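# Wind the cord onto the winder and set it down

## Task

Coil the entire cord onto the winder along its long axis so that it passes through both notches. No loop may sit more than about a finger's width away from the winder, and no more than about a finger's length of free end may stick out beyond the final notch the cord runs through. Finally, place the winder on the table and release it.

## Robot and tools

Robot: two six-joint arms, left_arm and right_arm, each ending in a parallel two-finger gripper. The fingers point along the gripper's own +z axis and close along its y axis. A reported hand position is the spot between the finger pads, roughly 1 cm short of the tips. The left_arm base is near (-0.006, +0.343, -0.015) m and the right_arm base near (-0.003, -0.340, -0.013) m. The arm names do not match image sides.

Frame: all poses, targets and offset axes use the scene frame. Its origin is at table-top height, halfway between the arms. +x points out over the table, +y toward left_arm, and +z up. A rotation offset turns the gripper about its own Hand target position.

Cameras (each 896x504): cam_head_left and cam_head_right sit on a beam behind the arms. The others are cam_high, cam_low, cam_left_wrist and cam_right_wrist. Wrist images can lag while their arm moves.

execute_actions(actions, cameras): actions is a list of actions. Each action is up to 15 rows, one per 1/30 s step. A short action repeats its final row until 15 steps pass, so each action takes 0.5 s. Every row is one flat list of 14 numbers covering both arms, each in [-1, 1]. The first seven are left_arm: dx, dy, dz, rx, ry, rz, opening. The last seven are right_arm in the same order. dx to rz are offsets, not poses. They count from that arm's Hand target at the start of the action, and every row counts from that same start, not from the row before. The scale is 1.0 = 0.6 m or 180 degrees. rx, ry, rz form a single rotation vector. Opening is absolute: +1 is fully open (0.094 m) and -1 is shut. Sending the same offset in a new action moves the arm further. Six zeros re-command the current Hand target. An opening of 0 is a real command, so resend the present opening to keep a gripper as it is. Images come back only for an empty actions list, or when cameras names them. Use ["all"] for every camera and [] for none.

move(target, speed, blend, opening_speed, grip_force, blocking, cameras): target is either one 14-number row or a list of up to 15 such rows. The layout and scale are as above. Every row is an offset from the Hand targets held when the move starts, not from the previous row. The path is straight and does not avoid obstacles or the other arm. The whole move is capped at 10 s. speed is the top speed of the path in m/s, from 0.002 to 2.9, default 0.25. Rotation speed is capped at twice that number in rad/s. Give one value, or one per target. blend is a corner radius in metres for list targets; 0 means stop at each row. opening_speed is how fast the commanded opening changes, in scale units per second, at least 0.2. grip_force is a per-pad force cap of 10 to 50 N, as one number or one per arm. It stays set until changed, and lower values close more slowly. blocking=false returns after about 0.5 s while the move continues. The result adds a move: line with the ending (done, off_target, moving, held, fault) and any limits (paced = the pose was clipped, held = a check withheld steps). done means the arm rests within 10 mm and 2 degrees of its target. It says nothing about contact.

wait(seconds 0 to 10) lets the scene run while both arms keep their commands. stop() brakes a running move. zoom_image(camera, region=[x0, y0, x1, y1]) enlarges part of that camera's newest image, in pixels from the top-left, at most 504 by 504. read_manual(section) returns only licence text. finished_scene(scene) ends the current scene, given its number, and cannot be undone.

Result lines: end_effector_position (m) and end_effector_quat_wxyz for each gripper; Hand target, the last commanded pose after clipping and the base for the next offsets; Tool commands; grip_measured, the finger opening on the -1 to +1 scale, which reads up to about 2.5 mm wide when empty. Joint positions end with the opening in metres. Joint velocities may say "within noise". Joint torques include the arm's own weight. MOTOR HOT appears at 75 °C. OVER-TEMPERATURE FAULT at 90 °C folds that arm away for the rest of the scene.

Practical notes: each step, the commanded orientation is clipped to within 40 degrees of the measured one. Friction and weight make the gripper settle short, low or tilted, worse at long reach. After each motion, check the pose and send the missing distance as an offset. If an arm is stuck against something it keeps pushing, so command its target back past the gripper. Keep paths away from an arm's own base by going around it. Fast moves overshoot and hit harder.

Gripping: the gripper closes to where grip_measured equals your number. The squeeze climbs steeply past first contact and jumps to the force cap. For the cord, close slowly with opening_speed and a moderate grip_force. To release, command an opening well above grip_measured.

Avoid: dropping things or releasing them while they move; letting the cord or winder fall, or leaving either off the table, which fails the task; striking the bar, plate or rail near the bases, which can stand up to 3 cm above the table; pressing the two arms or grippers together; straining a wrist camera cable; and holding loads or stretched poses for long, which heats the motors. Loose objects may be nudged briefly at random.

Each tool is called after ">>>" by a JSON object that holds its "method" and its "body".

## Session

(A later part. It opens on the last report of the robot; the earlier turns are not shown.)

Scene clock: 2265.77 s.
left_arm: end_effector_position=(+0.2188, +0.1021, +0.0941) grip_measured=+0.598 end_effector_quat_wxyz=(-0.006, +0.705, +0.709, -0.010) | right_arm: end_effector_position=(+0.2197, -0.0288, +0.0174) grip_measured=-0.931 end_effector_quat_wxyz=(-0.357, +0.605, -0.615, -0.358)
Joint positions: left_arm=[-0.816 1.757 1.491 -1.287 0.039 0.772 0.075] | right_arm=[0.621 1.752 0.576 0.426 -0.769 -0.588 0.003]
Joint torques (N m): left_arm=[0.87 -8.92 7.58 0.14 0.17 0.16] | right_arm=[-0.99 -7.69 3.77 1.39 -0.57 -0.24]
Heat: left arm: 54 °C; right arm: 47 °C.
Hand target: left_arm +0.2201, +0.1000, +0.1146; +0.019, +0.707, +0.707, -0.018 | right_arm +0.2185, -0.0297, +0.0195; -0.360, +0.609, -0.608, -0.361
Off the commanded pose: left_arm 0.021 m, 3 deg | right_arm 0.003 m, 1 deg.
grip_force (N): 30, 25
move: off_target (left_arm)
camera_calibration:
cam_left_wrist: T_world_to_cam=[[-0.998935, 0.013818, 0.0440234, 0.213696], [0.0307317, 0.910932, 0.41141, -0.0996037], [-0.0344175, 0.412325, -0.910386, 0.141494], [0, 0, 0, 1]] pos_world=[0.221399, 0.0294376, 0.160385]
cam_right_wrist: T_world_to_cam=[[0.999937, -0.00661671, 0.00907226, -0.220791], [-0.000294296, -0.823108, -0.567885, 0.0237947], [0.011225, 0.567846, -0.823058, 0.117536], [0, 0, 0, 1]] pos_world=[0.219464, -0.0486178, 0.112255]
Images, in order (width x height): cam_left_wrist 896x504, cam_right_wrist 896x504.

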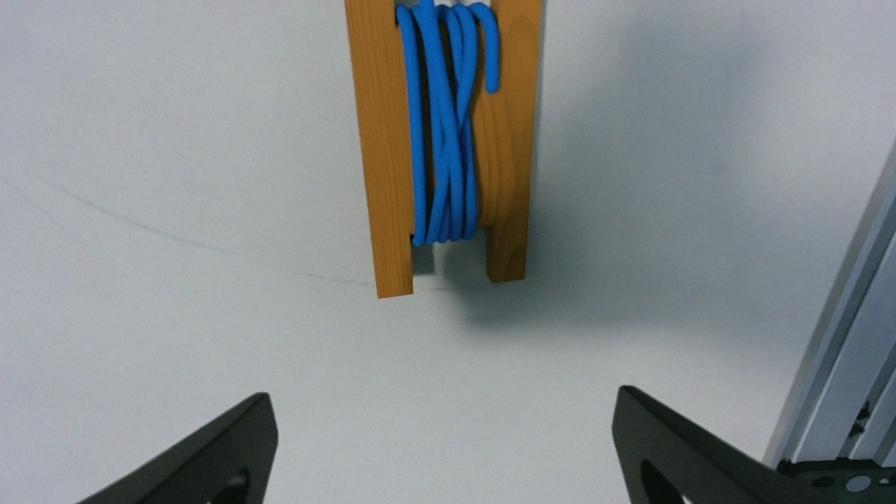

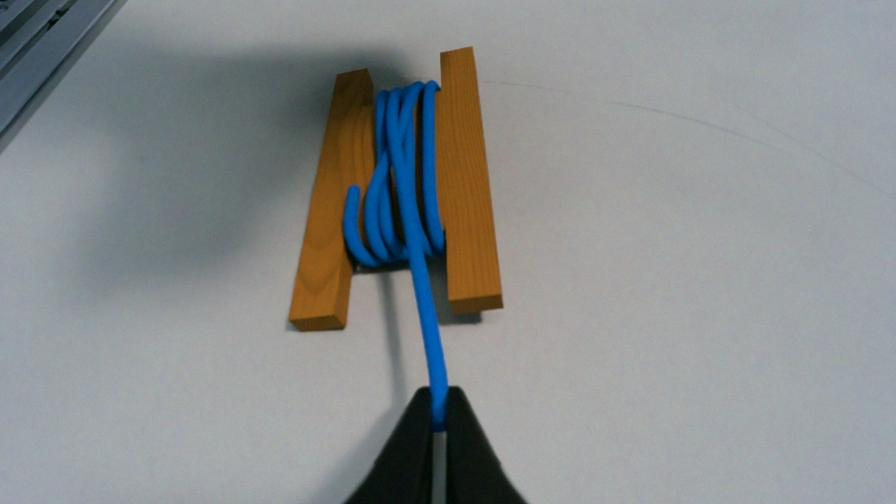

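>>> {"method": "move", "body": {"target": [[0, 0, 0, 0, 0, 0, 0.6, 0, 0, 0, 0, 0, 0, -0.55], [0, 0, 0, 0, 0, 0, 0.6, 0, -0.09, 0.06, 0, 0, 0, -0.55]], "speed": 0.06, "opening_speed": 0.5, "cameras": ["cam_right_wrist", "cam_left_wrist"]}}

>>> {"method": "zoom_image", "body": {"camera": "cam_right_wrist", "region": [330, 60, 560, 360]}}

Scene clock: 2281.20 s.
left_arm: end_effector_position=(+0.2187, +0.1023, +0.0941) grip_measured=+0.598 end_effector_quat_wxyz=(-0.006, +0.705, +0.709, -0.010) | right_arm: end_effector_position=(+0.2153, -0.0851, +0.0409) grip_measured=-0.553 end_effector_quat_wxyz=(-0.340, +0.603, -0.624, -0.362)
Joint positions: left_arm=[-0.816 1.757 1.491 -1.288 0.039 0.772 0.075] | right_arm=[0.442 1.544 0.555 0.053 -0.89 -0.786 0.021]
Joint torques (N m): left_arm=[0.91 -8.95 7.61 0.14 0.16 0.15] | right_arm=[-0.65 -9.47 5.35 1.15 -0.65 -0.23]
Heat: left arm: 55 °C; right arm: 48 °C.
Hand target: left_arm +0.2201, +0.1000, +0.1146; +0.019, +0.707, +0.707, -0.018 | right_arm +0.2185, -0.0837, +0.0554; -0.360, +0.609, -0.608, -0.361
Off the commanded pose: left_arm 0.021 m, 3 deg | right_arm 0.015 m, 3 deg.
grip_force (N): 30, 25
move: off_target (left_arm, right_arm)
camera_calibration:
cam_left_wrist: T_world_to_cam=[[-0.998912, 0.0137691, 0.044567, 0.213504], [0.0309296, 0.910714, 0.411879, -0.0998038], [-0.0349166, 0.412809, -0.910148, 0.141507], [0, 0, 0, 1]] pos_world=[0.221299, 0.0295376, 0.160384]
cam_right_wrist: T_world_to_cam=[[0.999689, -0.00554159, -0.0243089, -0.215391], [-0.0180314, -0.83405, -0.551394, -0.0069672], [-0.0172193, 0.551661, -0.833891, 0.174017], [0, 0, 0, 1]] pos_world=[0.218195, -0.103003, 0.136033]
Images, in order (width x height): cam_left_wrist 896x504, cam_right_wrist 896x504.

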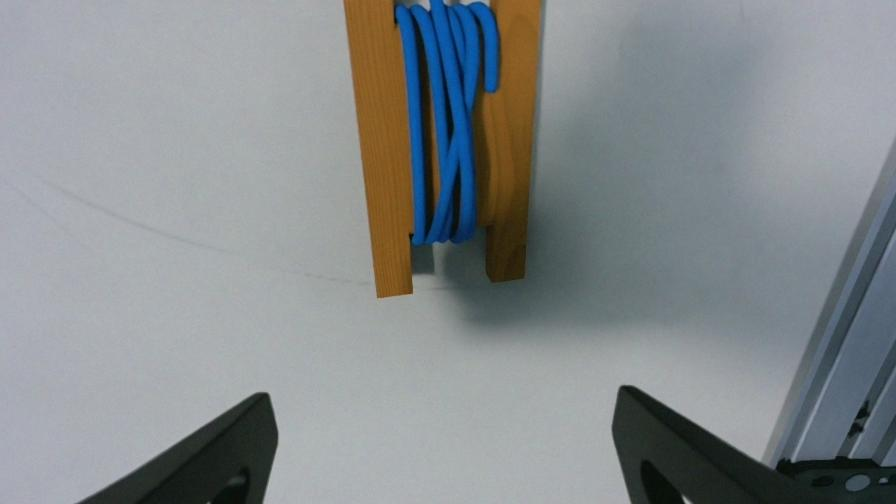

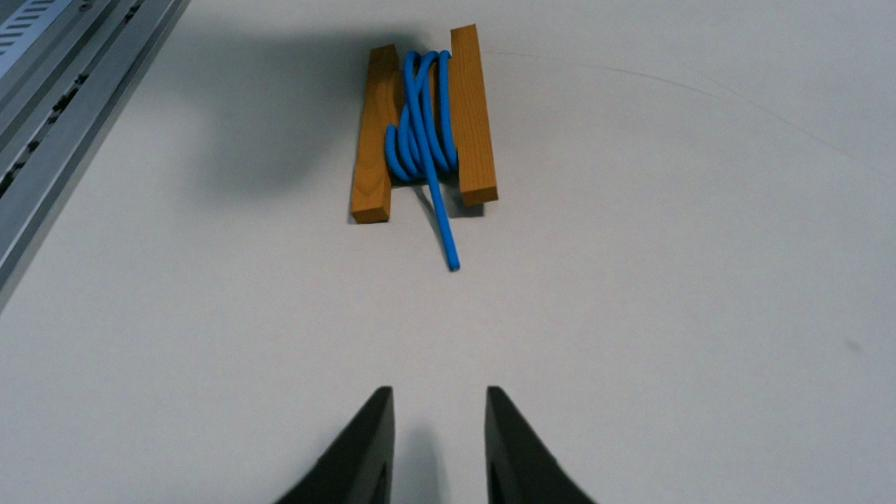

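Scaled by 1.680 from the camera's 896x504 image, which has a finer 1280x720 frame.

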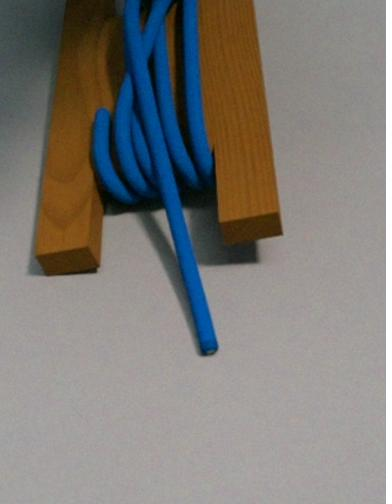

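>>> {"method": "move", "body": {"target": [0, 0.083, 0.083, 0, 0, 0, 0.6, -0.0258, 0.0478, 0.061, 0.1255, -0.4885, 0.1245, -0.55], "speed": 0.15, "cameras": ["cam_right_wrist", "cam_low"]}}

Scene clock: 2320.60 s.
left_arm: end_effector_position=(+0.2215, +0.1502, +0.1458) grip_measured=+0.598 end_effector_quat_wxyz=(-0.006, +0.704, +0.710, -0.013) | right_arm: end_effector_position=(+0.2036, -0.0587, +0.0814) grip_measured=-0.553 end_effector_quat_wxyz=(+0.686, -0.726, +0.038, +0.023)
Joint positions: left_arm=[-0.686 1.65 1.569 -1.477 0.047 0.901 0.075] | right_arm=[0.484 1.893 0.287 1.489 -1.056 -1.606 0.021]
Joint torques (N m): left_arm=[0.84 -7.9 7.54 0.14 0.17 0.16] | right_arm=[0.17 -4.94 3.77 2.19 -0.27 -0.3]
Heat: left arm: 56 °C; right arm: 49 °C.
Hand target: left_arm +0.2201, +0.1499, +0.1643; +0.019, +0.707, +0.707, -0.018 | right_arm +0.2030, -0.0551, +0.0920; +0.707, -0.707, +0.000, +0.000
Off the commanded pose: left_arm 0.019 m, 3 deg | right_arm 0.011 m, 6 deg.
joint sent to its limit (right arm) — joint 4 (wrist pitch), upper limit. The joint targets still meet the commanded pose.
grip_force (N): 30, 25
move: off_target (left_arm, right_arm)
camera_calibration:
cam_right_wrist: T_world_to_cam=[[0.0704786, 0.0521965, 0.996147, -0.0930597], [0.887416, -0.459341, -0.0387171, -0.166961], [0.45555, 0.886725, -0.0786937, 0.0550555], [0, 0, 0, 1]] pos_world=[0.129642, -0.120654, 0.0905694]
Images, in order (width x height): cam_low 896x504, cam_right_wrist 896x504.

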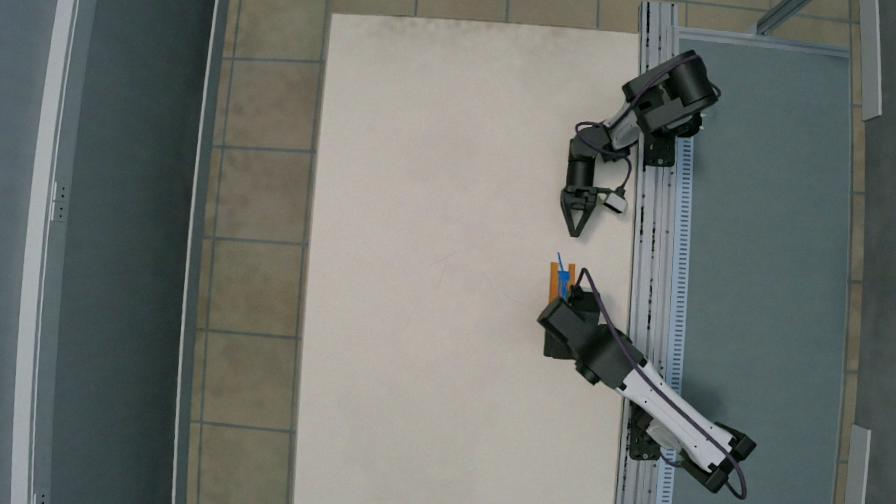

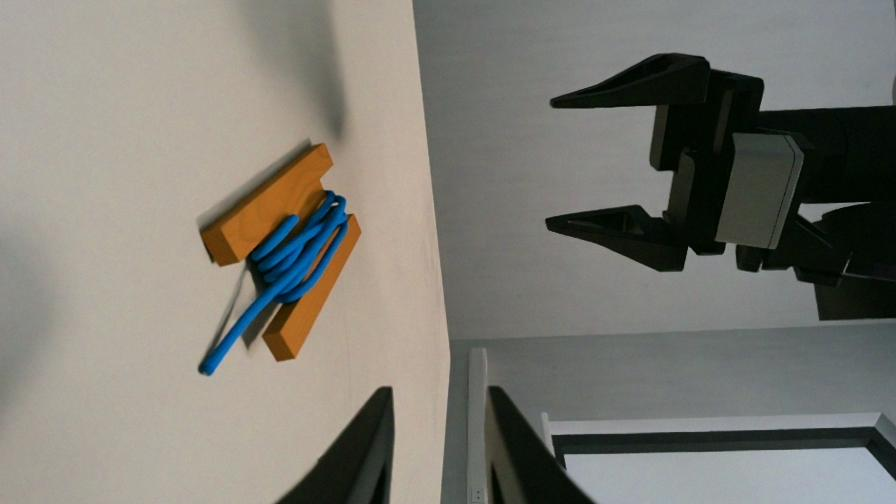

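>>> {"method": "zoom_image", "body": {"camera": "cam_right_wrist", "region": [180, 120, 400, 390]}}

Scaled by 1.867 from the camera's 896x504 image, which has a finer 1280x720 frame.

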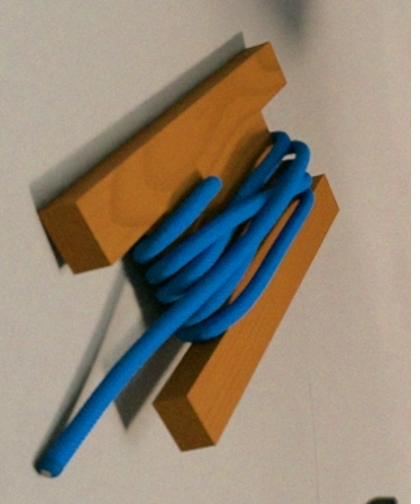

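>>> {"method": "execute_actions", "body": {"actions": [], "cameras": ["cam_head_left", "cam_head_right", "cam_high", "cam_left_wrist"]}}

>>> {"method": "zoom_image", "body": {"camera": "cam_head_right", "region": [410, 310, 500, 390]}}

>>> {"method": "zoom_image", "body": {"camera": "cam_high", "region": [480, 230, 550, 290]}}

>>> {"method": "zoom_image", "body": {"camera": "cam_left_wrist", "region": [340, 0, 560, 200]}}

Scene clock: 2385.73 s.
left_arm: end_effector_position=(+0.2214, +0.1502, +0.1458) grip_measured=+0.598 end_effector_quat_wxyz=(-0.006, +0.704, +0.710, -0.013) | right_arm: end_effector_position=(+0.2035, -0.0587, +0.0814) grip_measured=-0.553 end_effector_quat_wxyz=(+0.686, -0.726, +0.038, +0.023)
Joint positions: left_arm=[-0.686 1.65 1.569 -1.477 0.047 0.901 0.075] | right_arm=[0.484 1.893 0.287 1.489 -1.056 -1.607 0.021]
Joint velocities: within noise
Joint torques (N m): left_arm=[0.81 -7.91 7.5 0.14 0.18 0.16] | right_arm=[0.05 -4.85 3.14 2.05 -0.26 -0.27]
Heat: left arm: 54 °C; right arm: 47 °C.
Hand target: left_arm +0.2201, +0.1499, +0.1643; +0.018, +0.707, +0.707, -0.018 | right_arm +0.2030, -0.0551, +0.0920; +0.707, -0.707, +0.000, +0.000
Tool commands: left_gripper/opening=+0.6 right_gripper/opening=-0.55
Off the commanded pose: left_arm 0.019 m, 3 deg | right_arm 0.011 m, 6 deg.
grip_force (N): 30, 25
camera_calibration:
cam_left_wrist: T_world_to_cam=[[-0.998737, 0.0126589, 0.0486304, 0.212809], [0.0314217, 0.912542, 0.407773, -0.164554], [-0.0392153, 0.408786, -0.911787, 0.170575], [0, 0, 0, 1]] pos_world=[0.2244, 0.0777397, 0.21228]
Images, in order (width x height): cam_head_left 896x504, cam_head_right 896x504, cam_high 896x504, cam_left_wrist 896x504.

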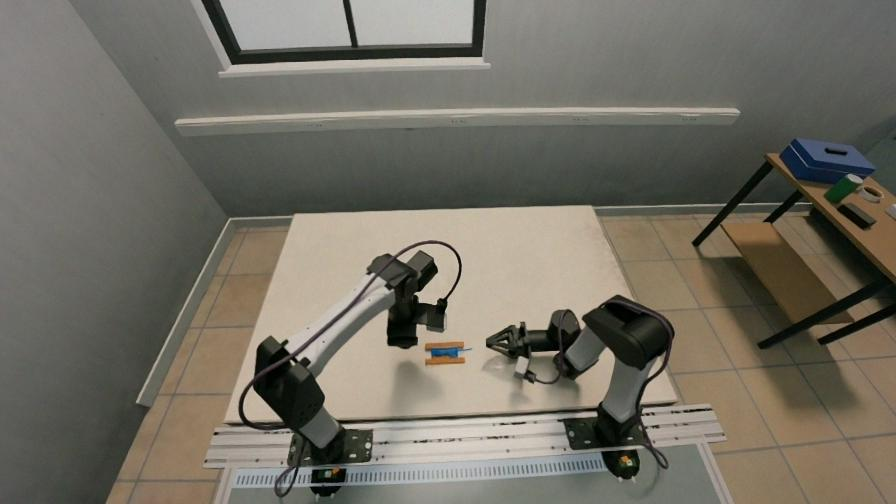

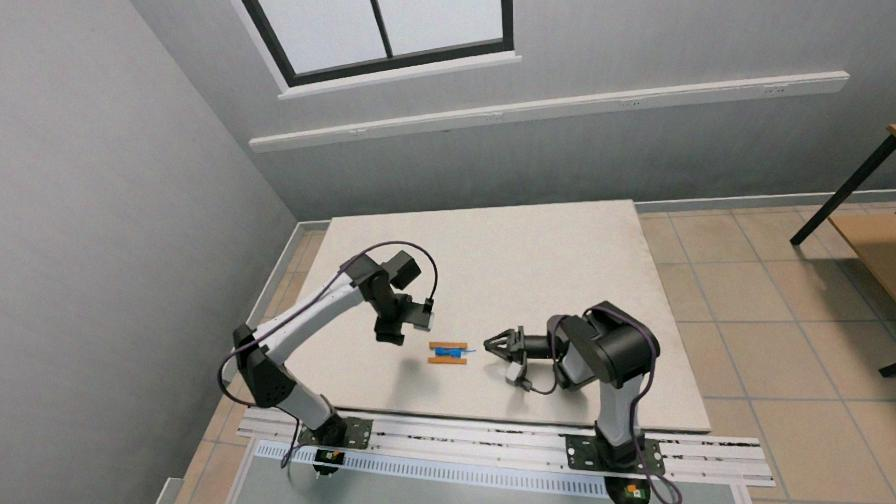

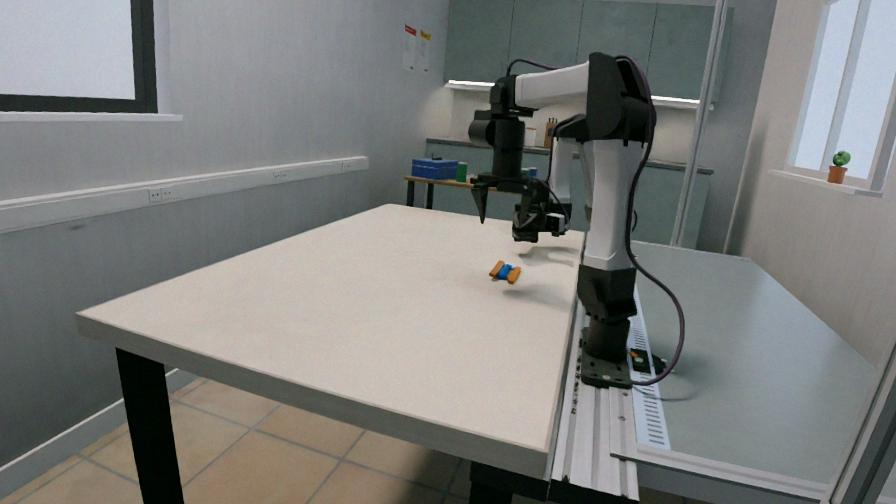

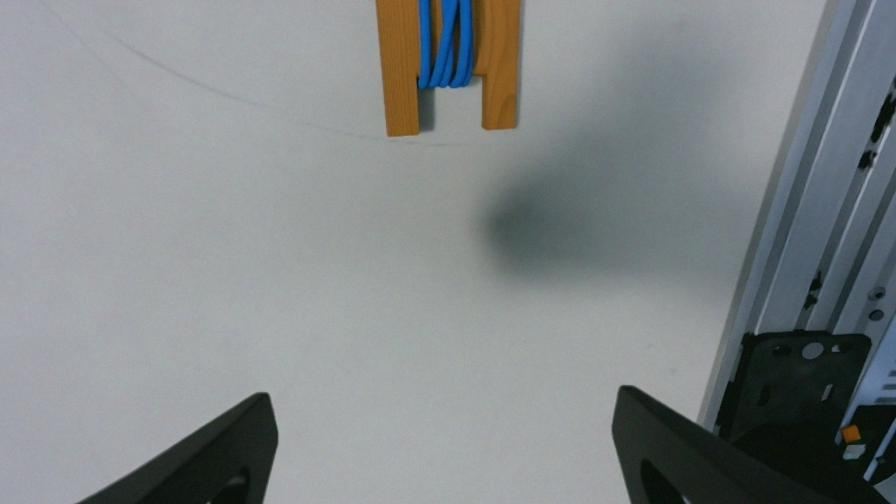

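Scaled by 5.600 from the camera's 896x504 image, which has a finer 1280x720 frame.

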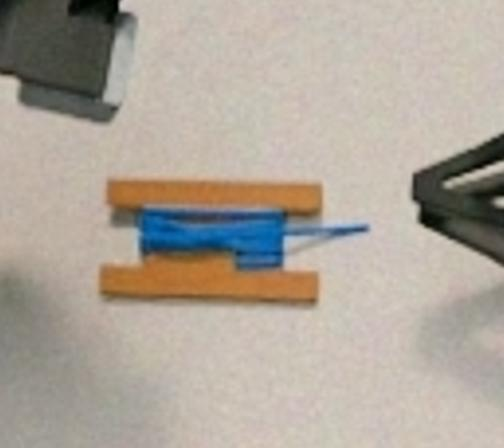

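Scaled by 7.200 from the camera's 896x504 image, which has a finer 1280x720 frame.

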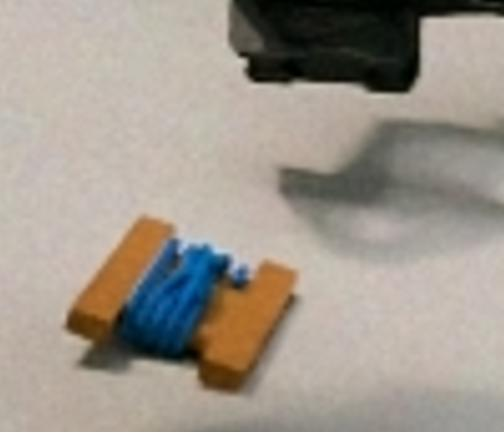

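Scaled by 2.291 from the camera's 896x504 image, which has a finer 1280x720 frame.

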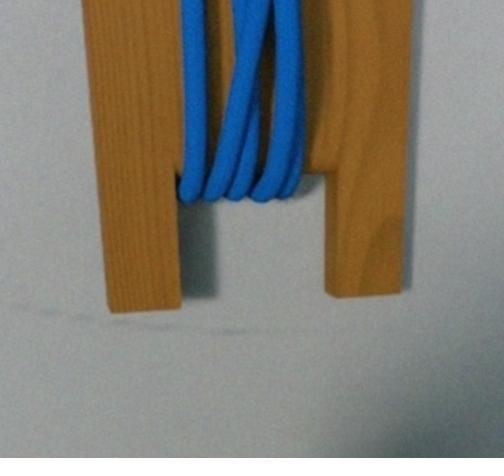

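>>> {"method": "move", "body": {"target": [0, 0.083, 0.03, 0, 0, 0, 0.6, 0, -0.12, 0.05, 0, 0, 0, -0.55], "speed": 0.15, "cameras": ["cam_right_wrist", "cam_low", "cam_high"]}}

>>> {"method": "zoom_image", "body": {"camera": "cam_low", "region": [520, 230, 610, 320]}}

>>> {"method": "zoom_image", "body": {"camera": "cam_high", "region": [480, 250, 530, 290]}}

Scene clock: 2399.70 s.
left_arm: end_effector_position=(+0.2251, +0.1986, +0.1710) grip_measured=+0.598 end_effector_quat_wxyz=(+0.004, +0.704, +0.710, -0.014) | right_arm: end_effector_position=(+0.2072, -0.1253, +0.1140) grip_measured=-0.553 end_effector_quat_wxyz=(+0.704, -0.710, +0.017, +0.006)
Joint positions: left_arm=[-0.527 1.559 1.569 -1.556 0.056 1.058 0.075] | right_arm=[0.19 1.709 0.215 1.456 -1.356 -1.595 0.021]
Joint torques (N m): left_arm=[0.64 -6.61 6.11 0.15 0.17 0.17] | right_arm=[-1.02 -7.94 2.52 1.29 -0.3 0.06]
Heat: left arm: 54 °C; right arm: 47 °C.
Hand target: left_arm +0.2200, +0.1997, +0.1823; +0.018, +0.707, +0.707, -0.018 | right_arm +0.2030, -0.1270, +0.1219; +0.707, -0.707, +0.000, +0.000
Off the commanded pose: left_arm 0.012 m, 2 deg | right_arm 0.009 m, 2 deg.
grip_force (N): 30, 25
move: off_target (left_arm)
camera_calibration:
cam_right_wrist: T_world_to_cam=[[0.0155011, 0.00389024, 0.999872, -0.117506], [0.890926, -0.453989, -0.0120457, -0.202471], [0.453884, 0.890999, -0.0105032, 0.108084], [0, 0, 0, 1]] pos_world=[0.13315, -0.187765, 0.116188]
Images, in order (width x height): cam_high 896x504, cam_low 896x504, cam_right_wrist 896x504.

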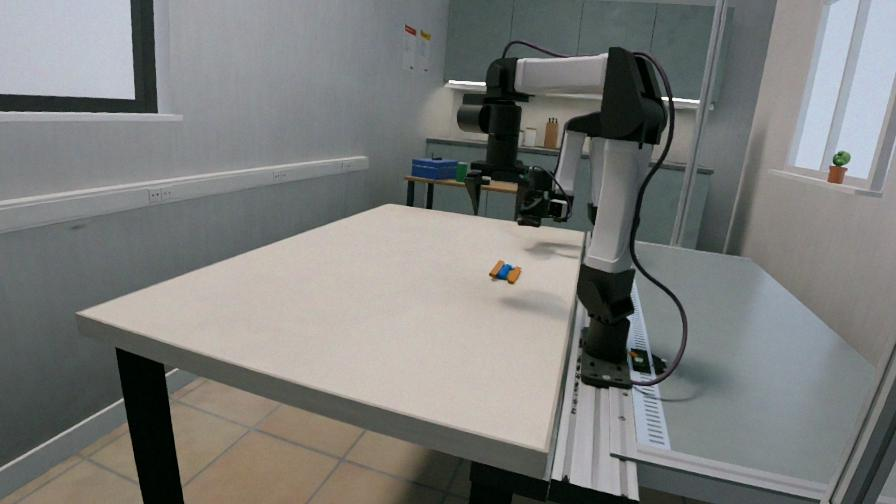

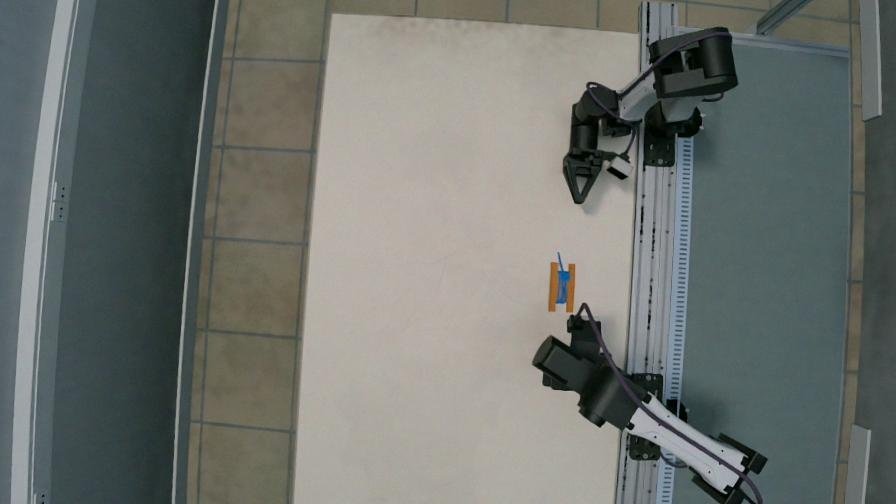

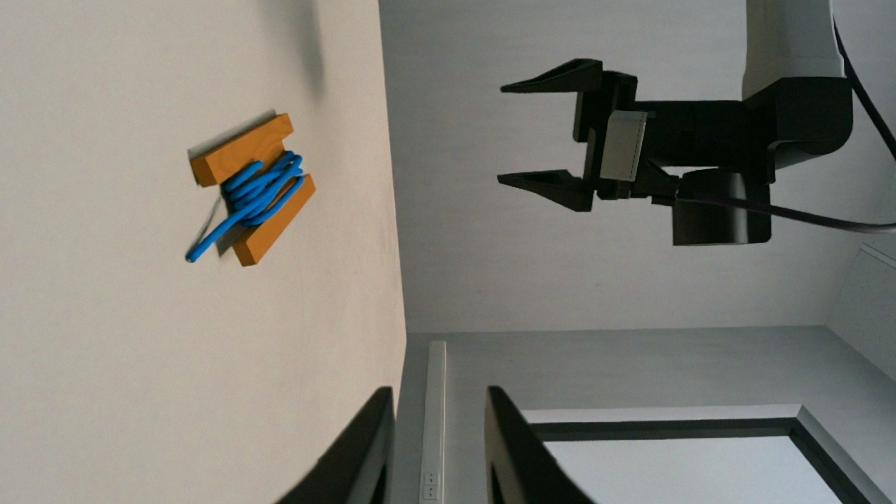

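Scaled by 5.600 from the camera's 896x504 image, which has a finer 1280x720 frame.

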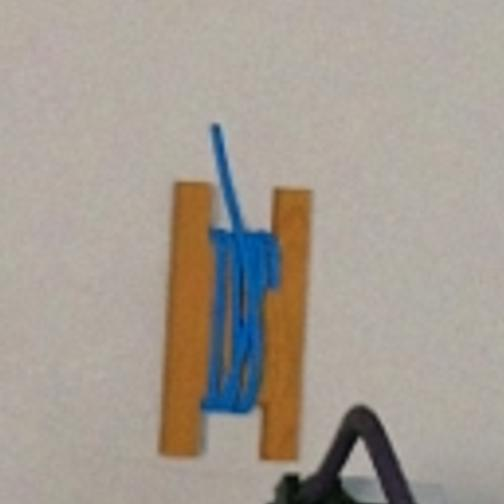

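Scaled by 10.080 from the camera's 896x504 image, which has a finer 1280x720 frame.

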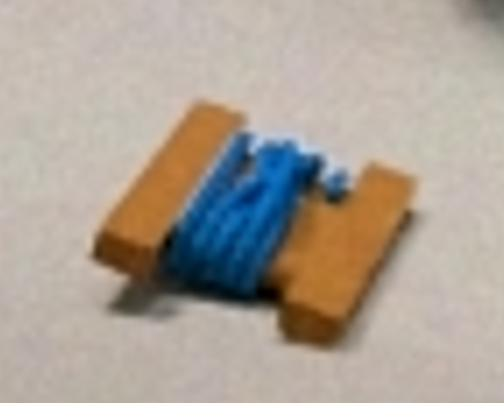

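>>> {"method": "finished_scene", "body": {"scene": 2}}

The scene is finished: the task was done.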